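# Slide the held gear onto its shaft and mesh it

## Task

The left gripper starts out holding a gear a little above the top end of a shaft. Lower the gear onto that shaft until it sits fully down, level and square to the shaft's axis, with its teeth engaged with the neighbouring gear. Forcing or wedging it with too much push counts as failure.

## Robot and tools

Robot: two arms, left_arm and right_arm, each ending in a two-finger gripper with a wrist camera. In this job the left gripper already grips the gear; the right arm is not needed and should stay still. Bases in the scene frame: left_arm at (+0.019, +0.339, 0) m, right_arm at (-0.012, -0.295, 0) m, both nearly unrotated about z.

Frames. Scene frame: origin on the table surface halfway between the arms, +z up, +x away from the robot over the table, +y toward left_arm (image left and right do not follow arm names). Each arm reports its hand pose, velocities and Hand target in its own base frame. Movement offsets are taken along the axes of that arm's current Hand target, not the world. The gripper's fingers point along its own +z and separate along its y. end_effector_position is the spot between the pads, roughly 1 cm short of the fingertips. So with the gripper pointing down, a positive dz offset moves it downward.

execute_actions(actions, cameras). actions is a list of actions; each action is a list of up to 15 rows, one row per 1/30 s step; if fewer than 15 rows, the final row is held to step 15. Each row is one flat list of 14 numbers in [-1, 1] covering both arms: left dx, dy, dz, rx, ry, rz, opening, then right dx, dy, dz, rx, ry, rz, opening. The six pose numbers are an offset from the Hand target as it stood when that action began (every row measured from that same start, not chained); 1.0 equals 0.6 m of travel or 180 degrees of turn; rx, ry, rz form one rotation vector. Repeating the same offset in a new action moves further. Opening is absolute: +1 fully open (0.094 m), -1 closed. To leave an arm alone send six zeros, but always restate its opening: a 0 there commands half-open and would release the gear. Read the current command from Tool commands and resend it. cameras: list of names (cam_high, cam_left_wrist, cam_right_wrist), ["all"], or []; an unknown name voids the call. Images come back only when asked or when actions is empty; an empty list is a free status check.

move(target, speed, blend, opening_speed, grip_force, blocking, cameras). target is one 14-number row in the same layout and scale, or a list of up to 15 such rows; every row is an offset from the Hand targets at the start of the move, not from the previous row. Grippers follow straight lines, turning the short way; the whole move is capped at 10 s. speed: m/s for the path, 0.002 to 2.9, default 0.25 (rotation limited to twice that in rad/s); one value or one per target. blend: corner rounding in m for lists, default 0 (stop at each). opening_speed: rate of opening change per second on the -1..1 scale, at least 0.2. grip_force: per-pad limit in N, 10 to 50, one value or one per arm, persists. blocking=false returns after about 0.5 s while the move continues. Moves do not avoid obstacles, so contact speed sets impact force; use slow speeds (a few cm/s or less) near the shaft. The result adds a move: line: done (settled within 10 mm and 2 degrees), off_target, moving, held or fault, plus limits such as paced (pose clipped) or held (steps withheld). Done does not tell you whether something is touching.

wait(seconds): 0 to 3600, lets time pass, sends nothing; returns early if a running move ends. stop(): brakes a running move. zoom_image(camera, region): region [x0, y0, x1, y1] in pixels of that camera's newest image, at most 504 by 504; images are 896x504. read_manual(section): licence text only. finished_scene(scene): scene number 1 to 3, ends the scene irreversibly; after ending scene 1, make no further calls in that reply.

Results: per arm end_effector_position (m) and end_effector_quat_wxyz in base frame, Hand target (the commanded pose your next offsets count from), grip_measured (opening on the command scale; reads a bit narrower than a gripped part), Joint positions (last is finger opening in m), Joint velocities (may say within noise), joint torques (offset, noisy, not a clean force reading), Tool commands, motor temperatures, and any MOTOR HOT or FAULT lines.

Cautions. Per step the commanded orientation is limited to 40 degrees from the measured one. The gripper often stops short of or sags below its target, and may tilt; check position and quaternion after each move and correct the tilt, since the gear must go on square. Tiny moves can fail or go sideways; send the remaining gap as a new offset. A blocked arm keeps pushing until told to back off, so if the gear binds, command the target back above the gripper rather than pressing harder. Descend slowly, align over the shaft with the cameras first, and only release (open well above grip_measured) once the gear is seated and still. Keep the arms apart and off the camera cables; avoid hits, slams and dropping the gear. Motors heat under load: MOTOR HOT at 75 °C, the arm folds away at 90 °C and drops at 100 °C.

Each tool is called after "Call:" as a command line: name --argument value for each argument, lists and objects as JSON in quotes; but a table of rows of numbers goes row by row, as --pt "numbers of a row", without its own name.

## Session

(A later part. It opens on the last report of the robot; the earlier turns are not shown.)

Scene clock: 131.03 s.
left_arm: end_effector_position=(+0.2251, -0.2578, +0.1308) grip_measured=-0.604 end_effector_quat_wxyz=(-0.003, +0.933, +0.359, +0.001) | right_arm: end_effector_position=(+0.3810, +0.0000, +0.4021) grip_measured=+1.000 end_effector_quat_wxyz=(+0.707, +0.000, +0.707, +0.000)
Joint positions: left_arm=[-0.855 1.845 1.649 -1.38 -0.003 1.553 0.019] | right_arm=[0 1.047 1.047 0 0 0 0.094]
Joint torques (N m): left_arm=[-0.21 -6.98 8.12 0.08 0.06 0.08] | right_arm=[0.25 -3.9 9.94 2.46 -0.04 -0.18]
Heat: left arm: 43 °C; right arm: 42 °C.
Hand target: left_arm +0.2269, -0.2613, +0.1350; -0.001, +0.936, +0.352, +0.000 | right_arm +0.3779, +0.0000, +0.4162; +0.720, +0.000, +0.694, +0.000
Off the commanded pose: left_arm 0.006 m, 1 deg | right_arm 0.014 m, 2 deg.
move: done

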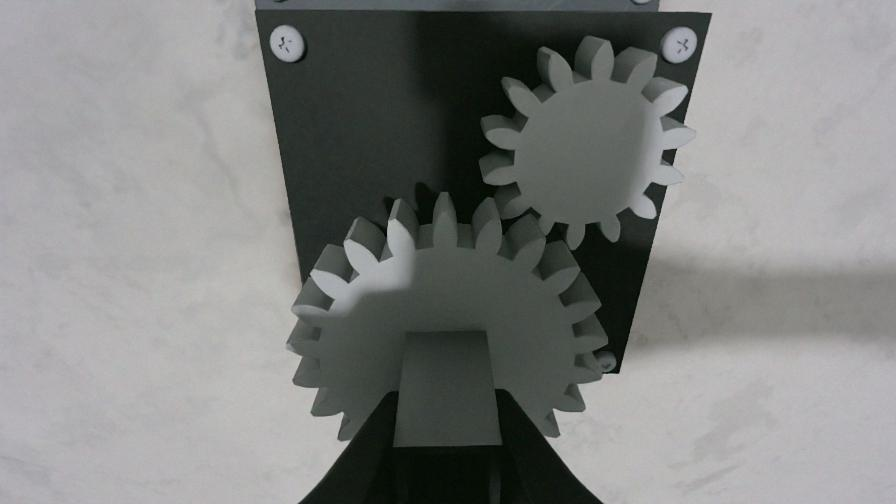

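Call:
move --pt "0 0.002 -0.012 0 0 0.029 -1 0 0 0 0 0 0 1" --pt "0 0.002 0.008 0 0 0.029 -1 0 0 0 0 0 0 1" --speed 0.06

Call:
move --pt "0 0.0 0.02 0 0 0 -1 0 0 0 0 0 0 1" --speed 0.03 --cameras '["cam_left_wrist"]'

Call:
zoom_image --camera "cam_left_wrist" --region '[430, 0, 750, 280]'

Scene clock: 136.13 s.
left_arm: end_effector_position=(+0.2281, -0.2613, +0.1378) grip_measured=-0.604 end_effector_quat_wxyz=(+0.003, +0.949, +0.316, +0.003) | right_arm: end_effector_position=(+0.3810, +0.0000, +0.4021) grip_measured=+1.000 end_effector_quat_wxyz=(+0.707, +0.000, +0.707, +0.000)
Joint positions: left_arm=[-0.855 1.851 1.685 -1.396 -0.003 1.644 0.019] | right_arm=[0 1.047 1.047 0 0 0 0.094]
Joint torques (N m): left_arm=[-0.2 -7.2 4 0.48 0.06 0.08] | right_arm=[0.27 -3.9 9.94 2.46 -0.04 -0.18]
Heat: left arm: 43 °C; right arm: 42 °C.
Hand target: left_arm +0.2277, -0.2622, +0.1303; -0.001, +0.951, +0.309, +0.000 | right_arm +0.3779, +0.0000, +0.4162; +0.720, +0.000, +0.694, +0.000
Off the commanded pose: left_arm 0.008 m, 1 deg | right_arm 0.014 m, 2 deg.
move: done

Scene clock: 136.90 s.
left_arm: end_effector_position=(+0.2270, -0.2600, +0.1247) grip_measured=-0.604 end_effector_quat_wxyz=(-0.001, +0.949, +0.316, +0.001) | right_arm: end_effector_position=(+0.3810, +0.0000, +0.4021) grip_measured=+1.000 end_effector_quat_wxyz=(+0.707, +0.000, +0.707, +0.000)
Joint positions: left_arm=[-0.855 1.851 1.633 -1.353 -0.003 1.644 0.019] | right_arm=[0 1.047 1.047 0 0 0 0.094]
Joint torques (N m): left_arm=[-0.23 -7.28 4.23 0.52 0.06 0.08] | right_arm=[0.25 -3.9 9.92 2.47 -0.04 -0.18]
Heat: left arm: 43 °C; right arm: 42 °C.
Hand target: left_arm +0.2277, -0.2622, +0.1182; -0.001, +0.951, +0.309, +0.000 | right_arm +0.3779, +0.0000, +0.4162; +0.720, +0.000, +0.694, +0.000
Off the commanded pose: left_arm 0.007 m, 1 deg | right_arm 0.014 m, 2 deg.
move: done

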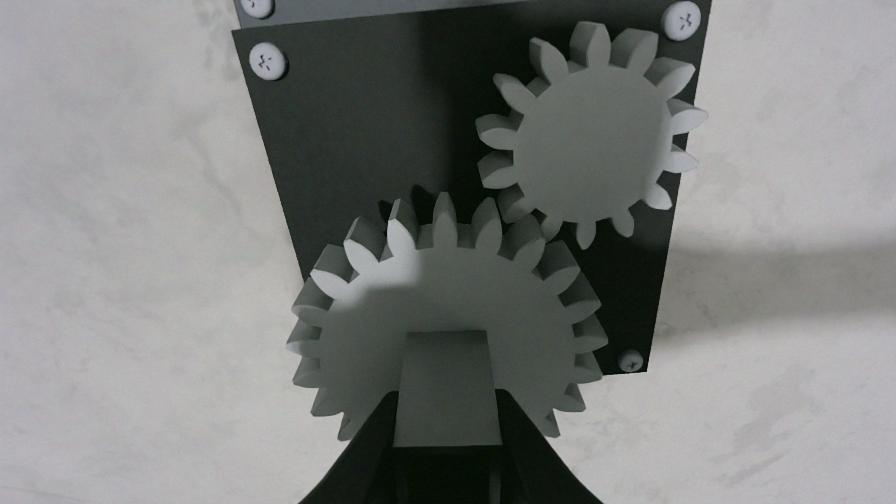

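Scaled by 1.575 from the camera's image (finer frame: 1280x720).

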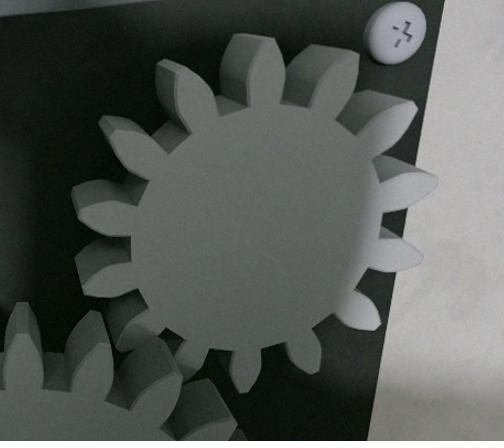

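Call:
move --pt "0 -0.001 0.016 0 0 0 -1 0 0 0 0 0 0 1" --speed 0.03

Call:
move --pt "0 -0.001 0.01 0 0 0 -1 0 0 0 0 0 0 1" --speed 0.03 --cameras '["cam_left_wrist"]'

Call:
zoom_image --camera "cam_left_wrist" --region '[430, 0, 750, 280]'

Scene clock: 138.20 s.
left_arm: end_effector_position=(+0.2269, -0.2598, +0.1216) grip_measured=-0.604 end_effector_quat_wxyz=(+0.000, +0.949, +0.315, +0.002) | right_arm: end_effector_position=(+0.3810, +0.0000, +0.4021) grip_measured=+1.000 end_effector_quat_wxyz=(+0.707, +0.000, +0.707, +0.000)
Joint positions: left_arm=[-0.855 1.849 1.618 -1.338 -0.003 1.645 0.019] | right_arm=[0 1.047 1.047 0 0 0 0.094]
Joint torques (N m): left_arm=[-0.17 -7.19 2.24 0.79 0.06 0.07] | right_arm=[0.24 -3.92 9.95 2.47 -0.04 -0.18]
Heat: left arm: 43 °C; right arm: 42 °C.
Hand target: left_arm +0.2273, -0.2617, +0.1085; -0.001, +0.951, +0.309, +0.000 | right_arm +0.3779, +0.0000, +0.4162; +0.720, +0.000, +0.694, +0.000
Off the commanded pose: left_arm 0.013 m, 1 deg | right_arm 0.014 m, 2 deg.
move: off_target (left_arm)

Scene clock: 138.70 s.
left_arm: end_effector_position=(+0.2265, -0.2594, +0.1214) grip_measured=-0.604 end_effector_quat_wxyz=(+0.006, +0.949, +0.315, +0.004) | right_arm: end_effector_position=(+0.3810, +0.0000, +0.4021) grip_measured=+1.000 end_effector_quat_wxyz=(+0.707, +0.000, +0.707, +0.000)
Joint positions: left_arm=[-0.855 1.834 1.597 -1.32 -0.003 1.646 0.019] | right_arm=[0 1.047 1.047 0 0 0 0.094]
Joint torques (N m): left_arm=[-0.16 -6.05 1.7 0.88 0.06 0.07] | right_arm=[0.24 -3.89 9.94 2.46 -0.04 -0.19]
Heat: left arm: 43 °C; right arm: 42 °C.
Hand target: left_arm +0.2269, -0.2612, +0.1025; -0.001, +0.951, +0.309, +0.000 | right_arm +0.3779, +0.0000, +0.4162; +0.720, +0.000, +0.694, +0.000
Off the commanded pose: left_arm 0.019 m, 1 deg | right_arm 0.014 m, 2 deg.
move: off_target (left_arm)

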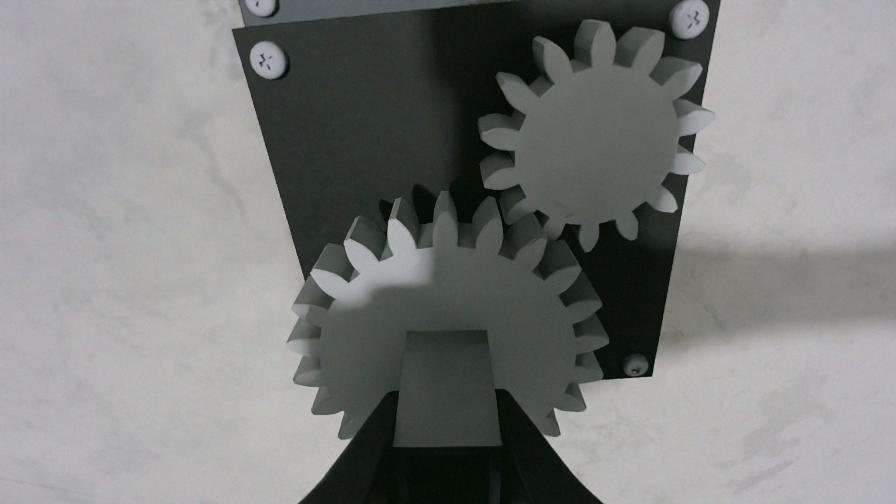

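Scaled by 1.575 from the camera's image (finer frame: 1280x720).

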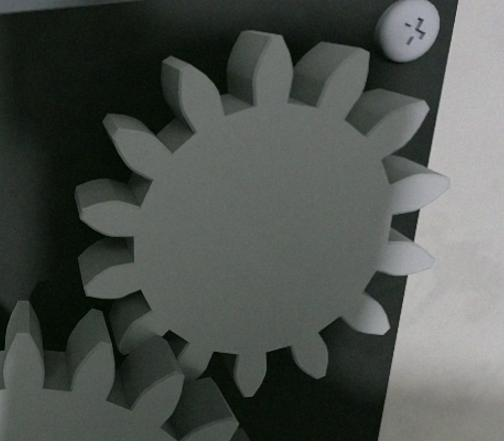

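Call:
move --pt "0 0 -0.01 0.004 0 0.012 -1 0 0 0 0 0 0 1" --pt "0 0 -0.01 0.004 0 -0.016 -1 0 0 0 0 0 0 1" --pt "0 0 -0.01 0.004 0 0.012 -1 0 0 0 0 0 0 1" --pt "0 0 -0.01 0.004 0 0 -1 0 0 0 0 0 0 1" --speed 0.06 --cameras '["cam_left_wrist"]'

Call:
zoom_image --camera "cam_left_wrist" --region '[470, 150, 670, 300]'

Call:
zoom_image --camera "cam_high" --region '[330, 150, 450, 260]'

Scene clock: 144.43 s.
left_arm: end_effector_position=(+0.2265, -0.2594, +0.1218) grip_measured=-0.604 end_effector_quat_wxyz=(+0.006, +0.953, +0.303, +0.004) | right_arm: end_effector_position=(+0.3810, +0.0000, +0.4021) grip_measured=+1.000 end_effector_quat_wxyz=(+0.707, +0.000, +0.707, +0.000)
Joint positions: left_arm=[-0.855 1.834 1.599 -1.322 -0.003 1.671 0.019] | right_arm=[0 1.047 1.047 0 0 0 0.094]
Joint torques (N m): left_arm=[-0.24 -5.12 4.75 0.46 0.05 -0.22] | right_arm=[0.25 -3.95 9.94 2.47 -0.04 -0.18]
Heat: left arm: 42 °C; right arm: 42 °C.
Hand target: left_arm +0.2269, -0.2612, +0.1086; -0.007, +0.951, +0.309, -0.002 | right_arm +0.3779, +0.0000, +0.4162; +0.720, +0.000, +0.694, +0.000
Off the commanded pose: left_arm 0.013 m, 2 deg | right_arm 0.014 m, 2 deg.
move: off_target (left_arm)

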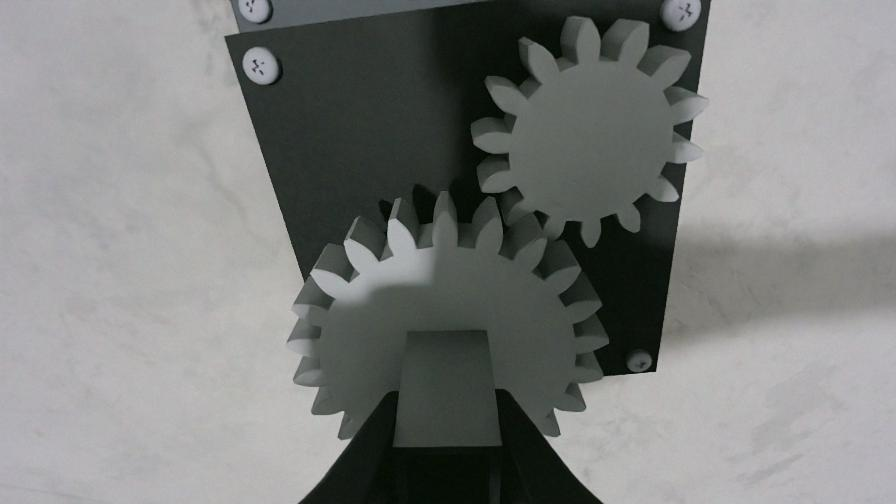

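Scaled by 2.520 from the camera's image (finer frame: 1280x720).

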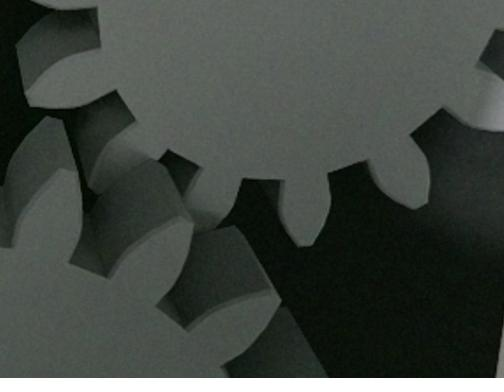

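This scene's latest camera images include none from cam_high. They are from: cam_left_wrist. cam_high's image comes with the result of a call that names it in "cameras".

Call:
move --pt "0 0 0.012 0 0 0 -1 0 0 0 0 0 0 1" --pt "0 0 0.012 0 0 -0.012 -1 0 0 0 0 0 0 1" --pt "0 0 0.012 0 0 -0.03 -1 0 0 0 0 0 0 1" --speed 0.04 --cameras '["cam_left_wrist","cam_high"]'

Call:
zoom_image --camera "cam_left_wrist" --region '[470, 150, 670, 300]'

Call:
zoom_image --camera "cam_high" --region '[350, 190, 430, 250]'

Scene clock: 148.10 s.
left_arm: end_effector_position=(+0.2266, -0.2595, +0.1218) grip_measured=-0.604 end_effector_quat_wxyz=(+0.006, +0.938, +0.346, +0.004) | right_arm: end_effector_position=(+0.3810, +0.0000, +0.4021) grip_measured=+1.000 end_effector_quat_wxyz=(+0.707, +0.000, +0.707, +0.000)
Joint positions: left_arm=[-0.855 1.834 1.599 -1.321 -0.003 1.58 0.019] | right_arm=[0 1.047 1.047 0 0 0 0.094]
Joint torques (N m): left_arm=[-0.23 -5.15 2.43 0.77 0.05 -0.25] | right_arm=[0.27 -3.9 9.92 2.47 -0.04 -0.18]
Heat: left arm: 42 °C; right arm: 43 °C.
Hand target: left_arm +0.2269, -0.2612, +0.1014; -0.007, +0.936, +0.353, -0.002 | right_arm +0.3779, +0.0000, +0.4162; +0.720, +0.000, +0.694, +0.000
Off the commanded pose: left_arm 0.020 m, 2 deg | right_arm 0.014 m, 2 deg.
move: off_target (left_arm)
Images, in order (width x height): cam_high 896x504, cam_left_wrist 896x504.

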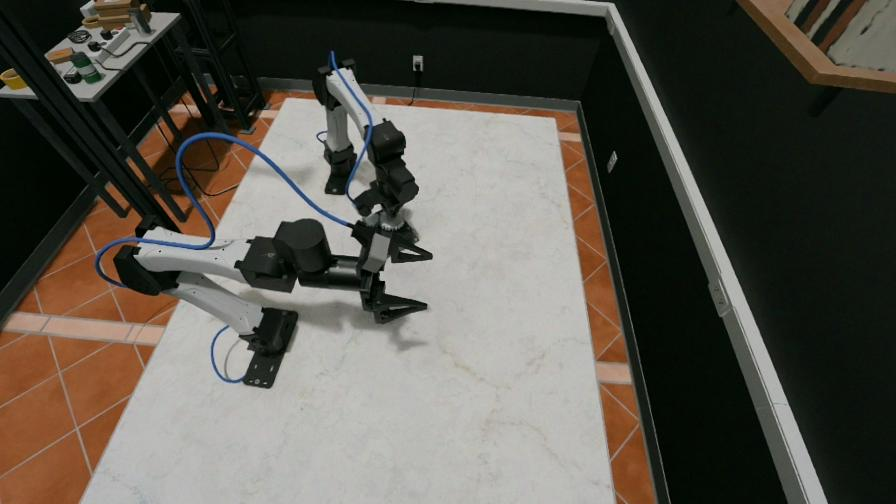

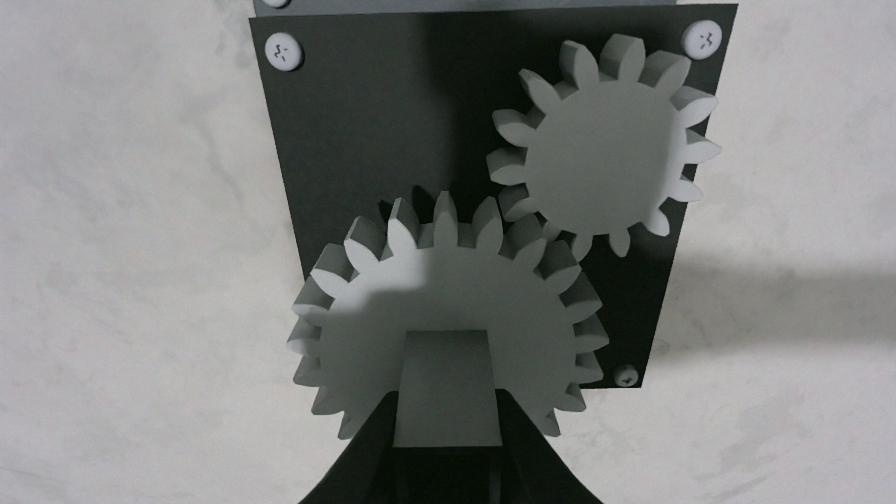

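Scaled by 2.520 from the camera's image (finer frame: 1280x720).

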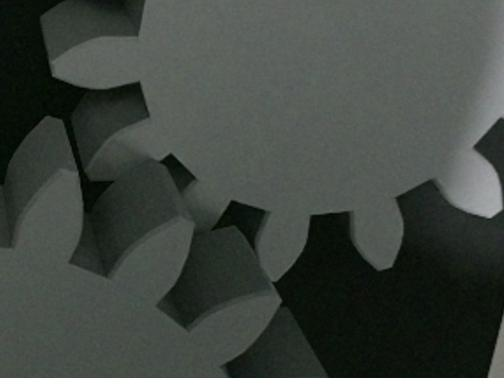

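Scaled by 6.300 from the camera's image (finer frame: 1280x720).

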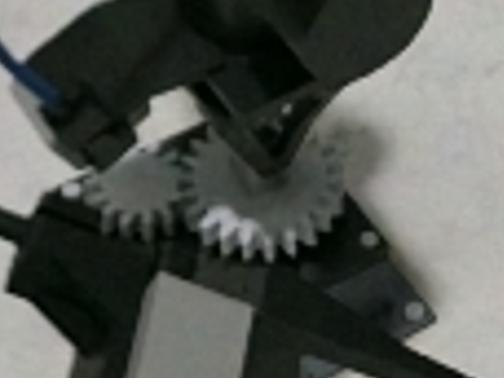

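Call:
execute_actions --actions '[[[0.006,0,-0.01,0.003,0,0.004,-1,0,0,0,0,0,0,1],[0.01,0,-0.02,0.005,0,0.006,-1,0,0,0,0,0,0,1],[0.006,0.004,-0.02,0.005,0,0.004,-1,0,0,0,0,0,0,1],[0,0.008,-0.01,0,0,0,-1,0,0,0,0,0,0,1],[-0.006,0.008,0,0,0,-0.004,-1,0,0,0,0,0,0,1],[-0.01,0.004,0,0,0,-0.006,-1,0,0,0,0,0,0,1],[-0.006,0,-0.01,0,0,-0.004,-1,0,0,0,0,0,0,1],[0,-0.006,-0.02,0,0,0,-1,0,0,0,0,0,0,1],[0.006,-0.008,-0.015,0.005,0,0.004,-1,0,0,0,0,0,0,1],[0.008,-0.006,0,0.005,0,0.006,-1,0,0,0,0,0,0,1],[0.006,0,0,0.005,0,0.004,-1,0,0,0,0,0,0,1],[0,0.004,0,0.003,0,0,-1,0,0,0,0,0,0,1],[-0.004,0.004,0,0.003,0,-0.004,-1,0,0,0,0,0,0,1],[0,0,0,0.003,0,0,-1,0,0,0,0,0,0,1]]]' --cameras '["cam_left_wrist"]'

Scene clock: 151.63 s.
left_arm: end_effector_position=(+0.2266, -0.2590, +0.1211) grip_measured=-0.604 end_effector_quat_wxyz=(+0.001, +0.935, +0.353, -0.001) | right_arm: end_effector_position=(+0.3810, +0.0000, +0.4021) grip_measured=+1.000 end_effector_quat_wxyz=(+0.707, +0.000, +0.707, +0.000)
Joint positions: left_arm=[-0.85 1.846 1.612 -1.336 0.003 1.569 0.019] | right_arm=[0 1.047 1.047 0 0 0 0.094]
Joint torques (N m): left_arm=[-0.58 -5.48 2.24 0.78 -0.01 -0.13] | right_arm=[0.24 -3.9 9.94 2.46 -0.04 -0.19]
Heat: left arm: 42 °C; right arm: 43 °C.
Hand target: left_arm +0.2269, -0.2612, +0.1014; -0.011, +0.936, +0.353, -0.003 | right_arm +0.3779, +0.0000, +0.4162; +0.720, +0.000, +0.694, +0.000
Off the commanded pose: left_arm 0.020 m, 1 deg | right_arm 0.014 m, 2 deg.

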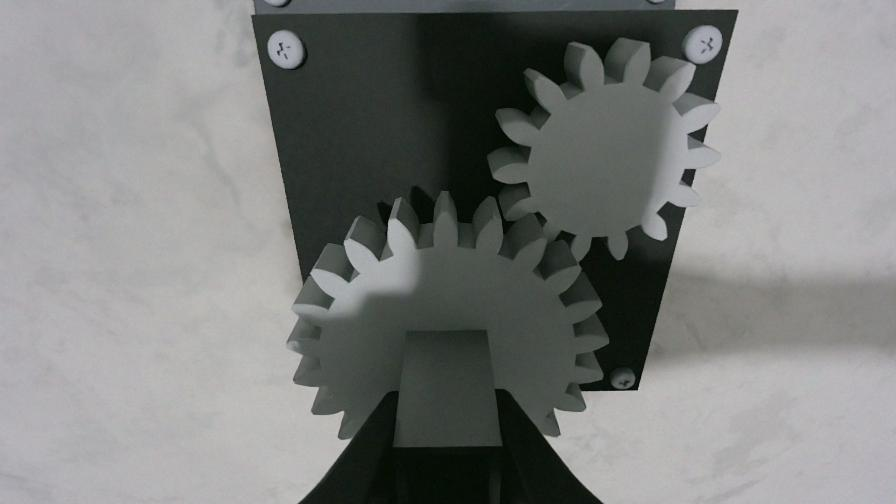

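Call:
zoom_image --camera "cam_left_wrist" --region '[430, 0, 750, 280]'

Scaled by 1.575 from the camera's image (finer frame: 1280x720).

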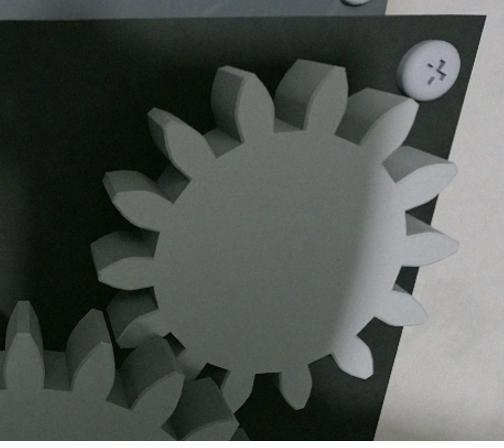

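Call:
move --pt "0 0 0.012 0.005 0 0.01 -1 0 0 0 0 0 0 1" --pt "0 0 0.014 0.005 0 -0.01 -1 0 0 0 0 0 0 1" --pt "0 -0.006 0.014 0.005 0 0.01 -1 0 0 0 0 0 0 1" --pt "0 0.006 0.014 0.005 0 -0.01 -1 0 0 0 0 0 0 1" --speed 0.06 --blend 0.003 --cameras '["cam_left_wrist"]'

Call:
zoom_image --camera "cam_left_wrist" --region '[470, 150, 670, 300]'

Scene clock: 156.43 s.
left_arm: end_effector_position=(+0.2263, -0.2587, +0.1204) grip_measured=-0.604 end_effector_quat_wxyz=(+0.003, +0.932, +0.362, -0.001) | right_arm: end_effector_position=(+0.3810, +0.0000, +0.4021) grip_measured=+1.000 end_effector_quat_wxyz=(+0.707, +0.000, +0.707, +0.000)
Joint positions: left_arm=[-0.85 1.84 1.601 -1.327 0.003 1.549 0.019] | right_arm=[0 1.047 1.047 0 0 0 0.094]
Joint torques (N m): left_arm=[-0.58 -2.77 3.44 0.78 -0.01 -0.26] | right_arm=[0.27 -3.89 9.95 2.46 -0.04 -0.18]
Heat: left arm: 41 °C; right arm: 43 °C.
Hand target: left_arm +0.2292, -0.2637, +0.0929; -0.019, +0.930, +0.368, -0.006 | right_arm +0.3779, +0.0000, +0.4162; +0.720, +0.000, +0.694, +0.000
Off the commanded pose: left_arm 0.028 m, 3 deg | right_arm 0.014 m, 2 deg.
move: off_target (left_arm)

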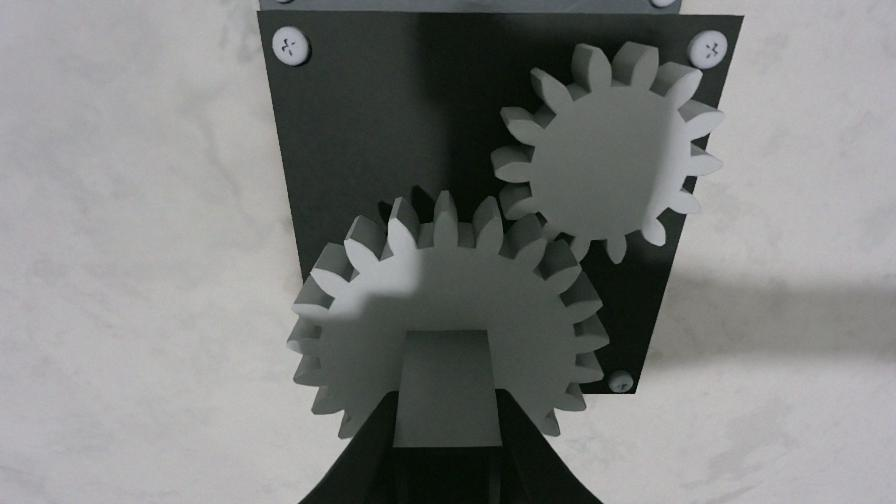

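Scaled by 2.520 from the camera's image (finer frame: 1280x720).

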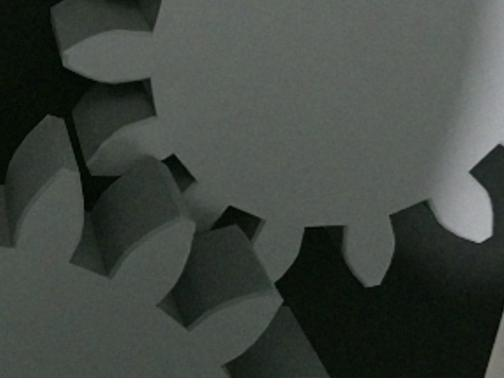

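Call:
move --target '[-0.002,-0.006,-0.045,0.01,0,-0.006,-1,0,0,0,0,0,0,1]' --speed 0.1

Call:
move --pt "0 0 0 0 0 0 -0.56 0 0 0 0 0 0 1" --pt "0 0 0 0 0 0.025 -0.56 0 0 0 0 0 0 1" --pt "0 0 0 0 0 -0.025 -0.56 0 0 0 0 0 0 1" --pt "0 0 0 0 0 0.0 -0.56 0 0 0 0 0 0 1" --speed 0.06 --opening_speed 0.2 --cameras '["cam_left_wrist"]'

Scene clock: 158.83 s.
left_arm: end_effector_position=(+0.2270, -0.2595, +0.1212) grip_measured=-0.604 end_effector_quat_wxyz=(-0.026, +0.927, +0.374, -0.011) | right_arm: end_effector_position=(+0.3810, +0.0000, +0.4021) grip_measured=+1.000 end_effector_quat_wxyz=(+0.707, +0.000, +0.707, +0.000)
Joint positions: left_arm=[-0.85 1.906 1.689 -1.412 0.003 1.525 0.019] | right_arm=[0 1.047 1.047 0 0 0 0.094]
Joint torques (N m): left_arm=[-0.83 -6.63 7.23 -0.04 0.01 -0.21] | right_arm=[0.24 -3.92 9.95 2.46 -0.04 -0.18]
Heat: left arm: 41 °C; right arm: 43 °C.
Hand target: left_arm +0.2265, -0.2626, +0.1200; -0.034, +0.926, +0.376, -0.012 | right_arm +0.3779, +0.0000, +0.4162; +0.720, +0.000, +0.694, +0.000
Off the commanded pose: left_arm 0.003 m, 1 deg | right_arm 0.014 m, 2 deg.
move: done

Scene clock: 165.07 s.
left_arm: end_effector_position=(+0.2270, -0.2594, +0.1185) grip_measured=-0.562 end_effector_quat_wxyz=(-0.031, +0.921, +0.387, -0.012) | right_arm: end_effector_position=(+0.3810, +0.0000, +0.4021) grip_measured=+1.000 end_effector_quat_wxyz=(+0.707, +0.000, +0.707, +0.000)
Joint positions: left_arm=[-0.85 1.914 1.69 -1.412 0.003 1.496 0.021] | right_arm=[0 1.047 1.047 0 0 0 0.094]
Joint torques (N m): left_arm=[-0.83 -7.41 7.24 -0.05 0.01 0.07] | right_arm=[0.25 -3.9 9.94 2.46 -0.04 -0.18]
Heat: left arm: 41 °C; right arm: 43 °C.
Hand target: left_arm +0.2265, -0.2628, +0.1201; -0.033, +0.926, +0.376, -0.012 | right_arm +0.3779, +0.0000, +0.4162; +0.720, +0.000, +0.694, +0.000
Off the commanded pose: left_arm 0.004 m, 1 deg | right_arm 0.014 m, 2 deg.
move: done

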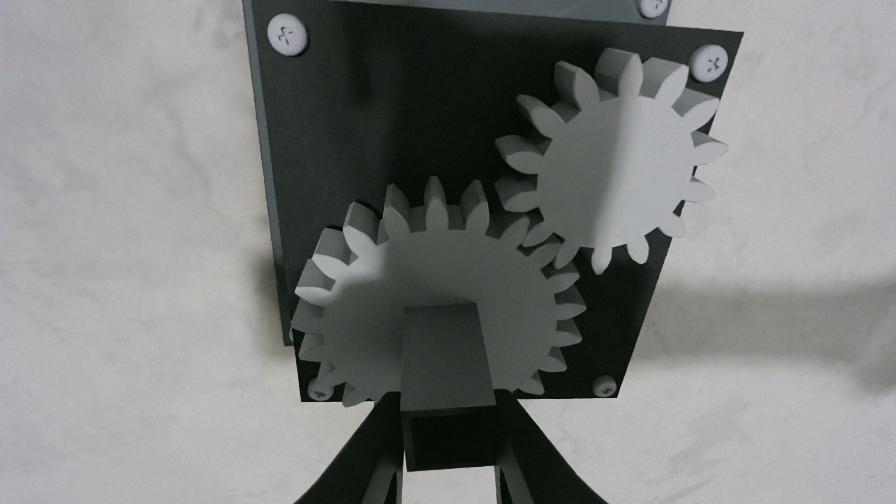

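Call:
move --pt "0 0 0 0 0 0 -0.3 0 0 0 0 0 0 1" --pt "0 0 -0.1 0 0 0 -0.3 0 0 0 0 0 0 1" --speed 0.15 --cameras '["cam_left_wrist"]'

Scene clock: 166.87 s.
left_arm: end_effector_position=(+0.2308, -0.2638, +0.1603) grip_measured=-0.303 end_effector_quat_wxyz=(-0.011, +0.922, +0.387, -0.006) | right_arm: end_effector_position=(+0.3810, +0.0000, +0.4021) grip_measured=+1.000 end_effector_quat_wxyz=(+0.707, +0.000, +0.707, +0.000)
Joint positions: left_arm=[-0.85 1.914 1.857 -1.539 0.003 1.497 0.033] | right_arm=[0 1.047 1.047 0 0 0 0.094]
Joint torques (N m): left_arm=[-0.81 -11.15 7.97 0.04 0.02 0.08] | right_arm=[0.27 -3.9 9.94 2.46 -0.04 -0.18]
Heat: left arm: 41 °C; right arm: 43 °C.
Hand target: left_arm +0.2293, -0.2659, +0.1798; -0.033, +0.926, +0.376, -0.012 | right_arm +0.3779, +0.0000, +0.4162; +0.720, +0.000, +0.694, +0.000
Off the commanded pose: left_arm 0.020 m, 3 deg | right_arm 0.014 m, 2 deg.
joint sent to its limit (left arm) — joint 4 (wrist pitch), lower limit. The joint targets are off in orientation, not in position.
move: off_target (left_arm)

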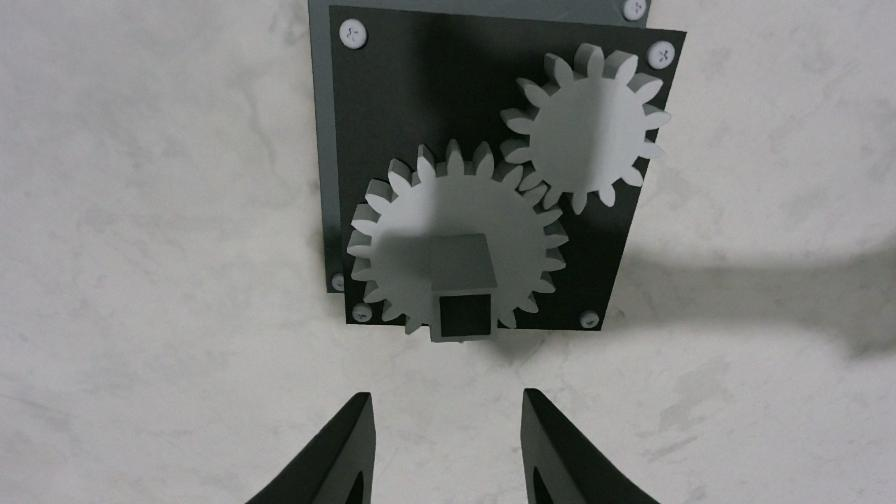

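Call:
finished_scene --scene 1

The scene is finished: the task was done.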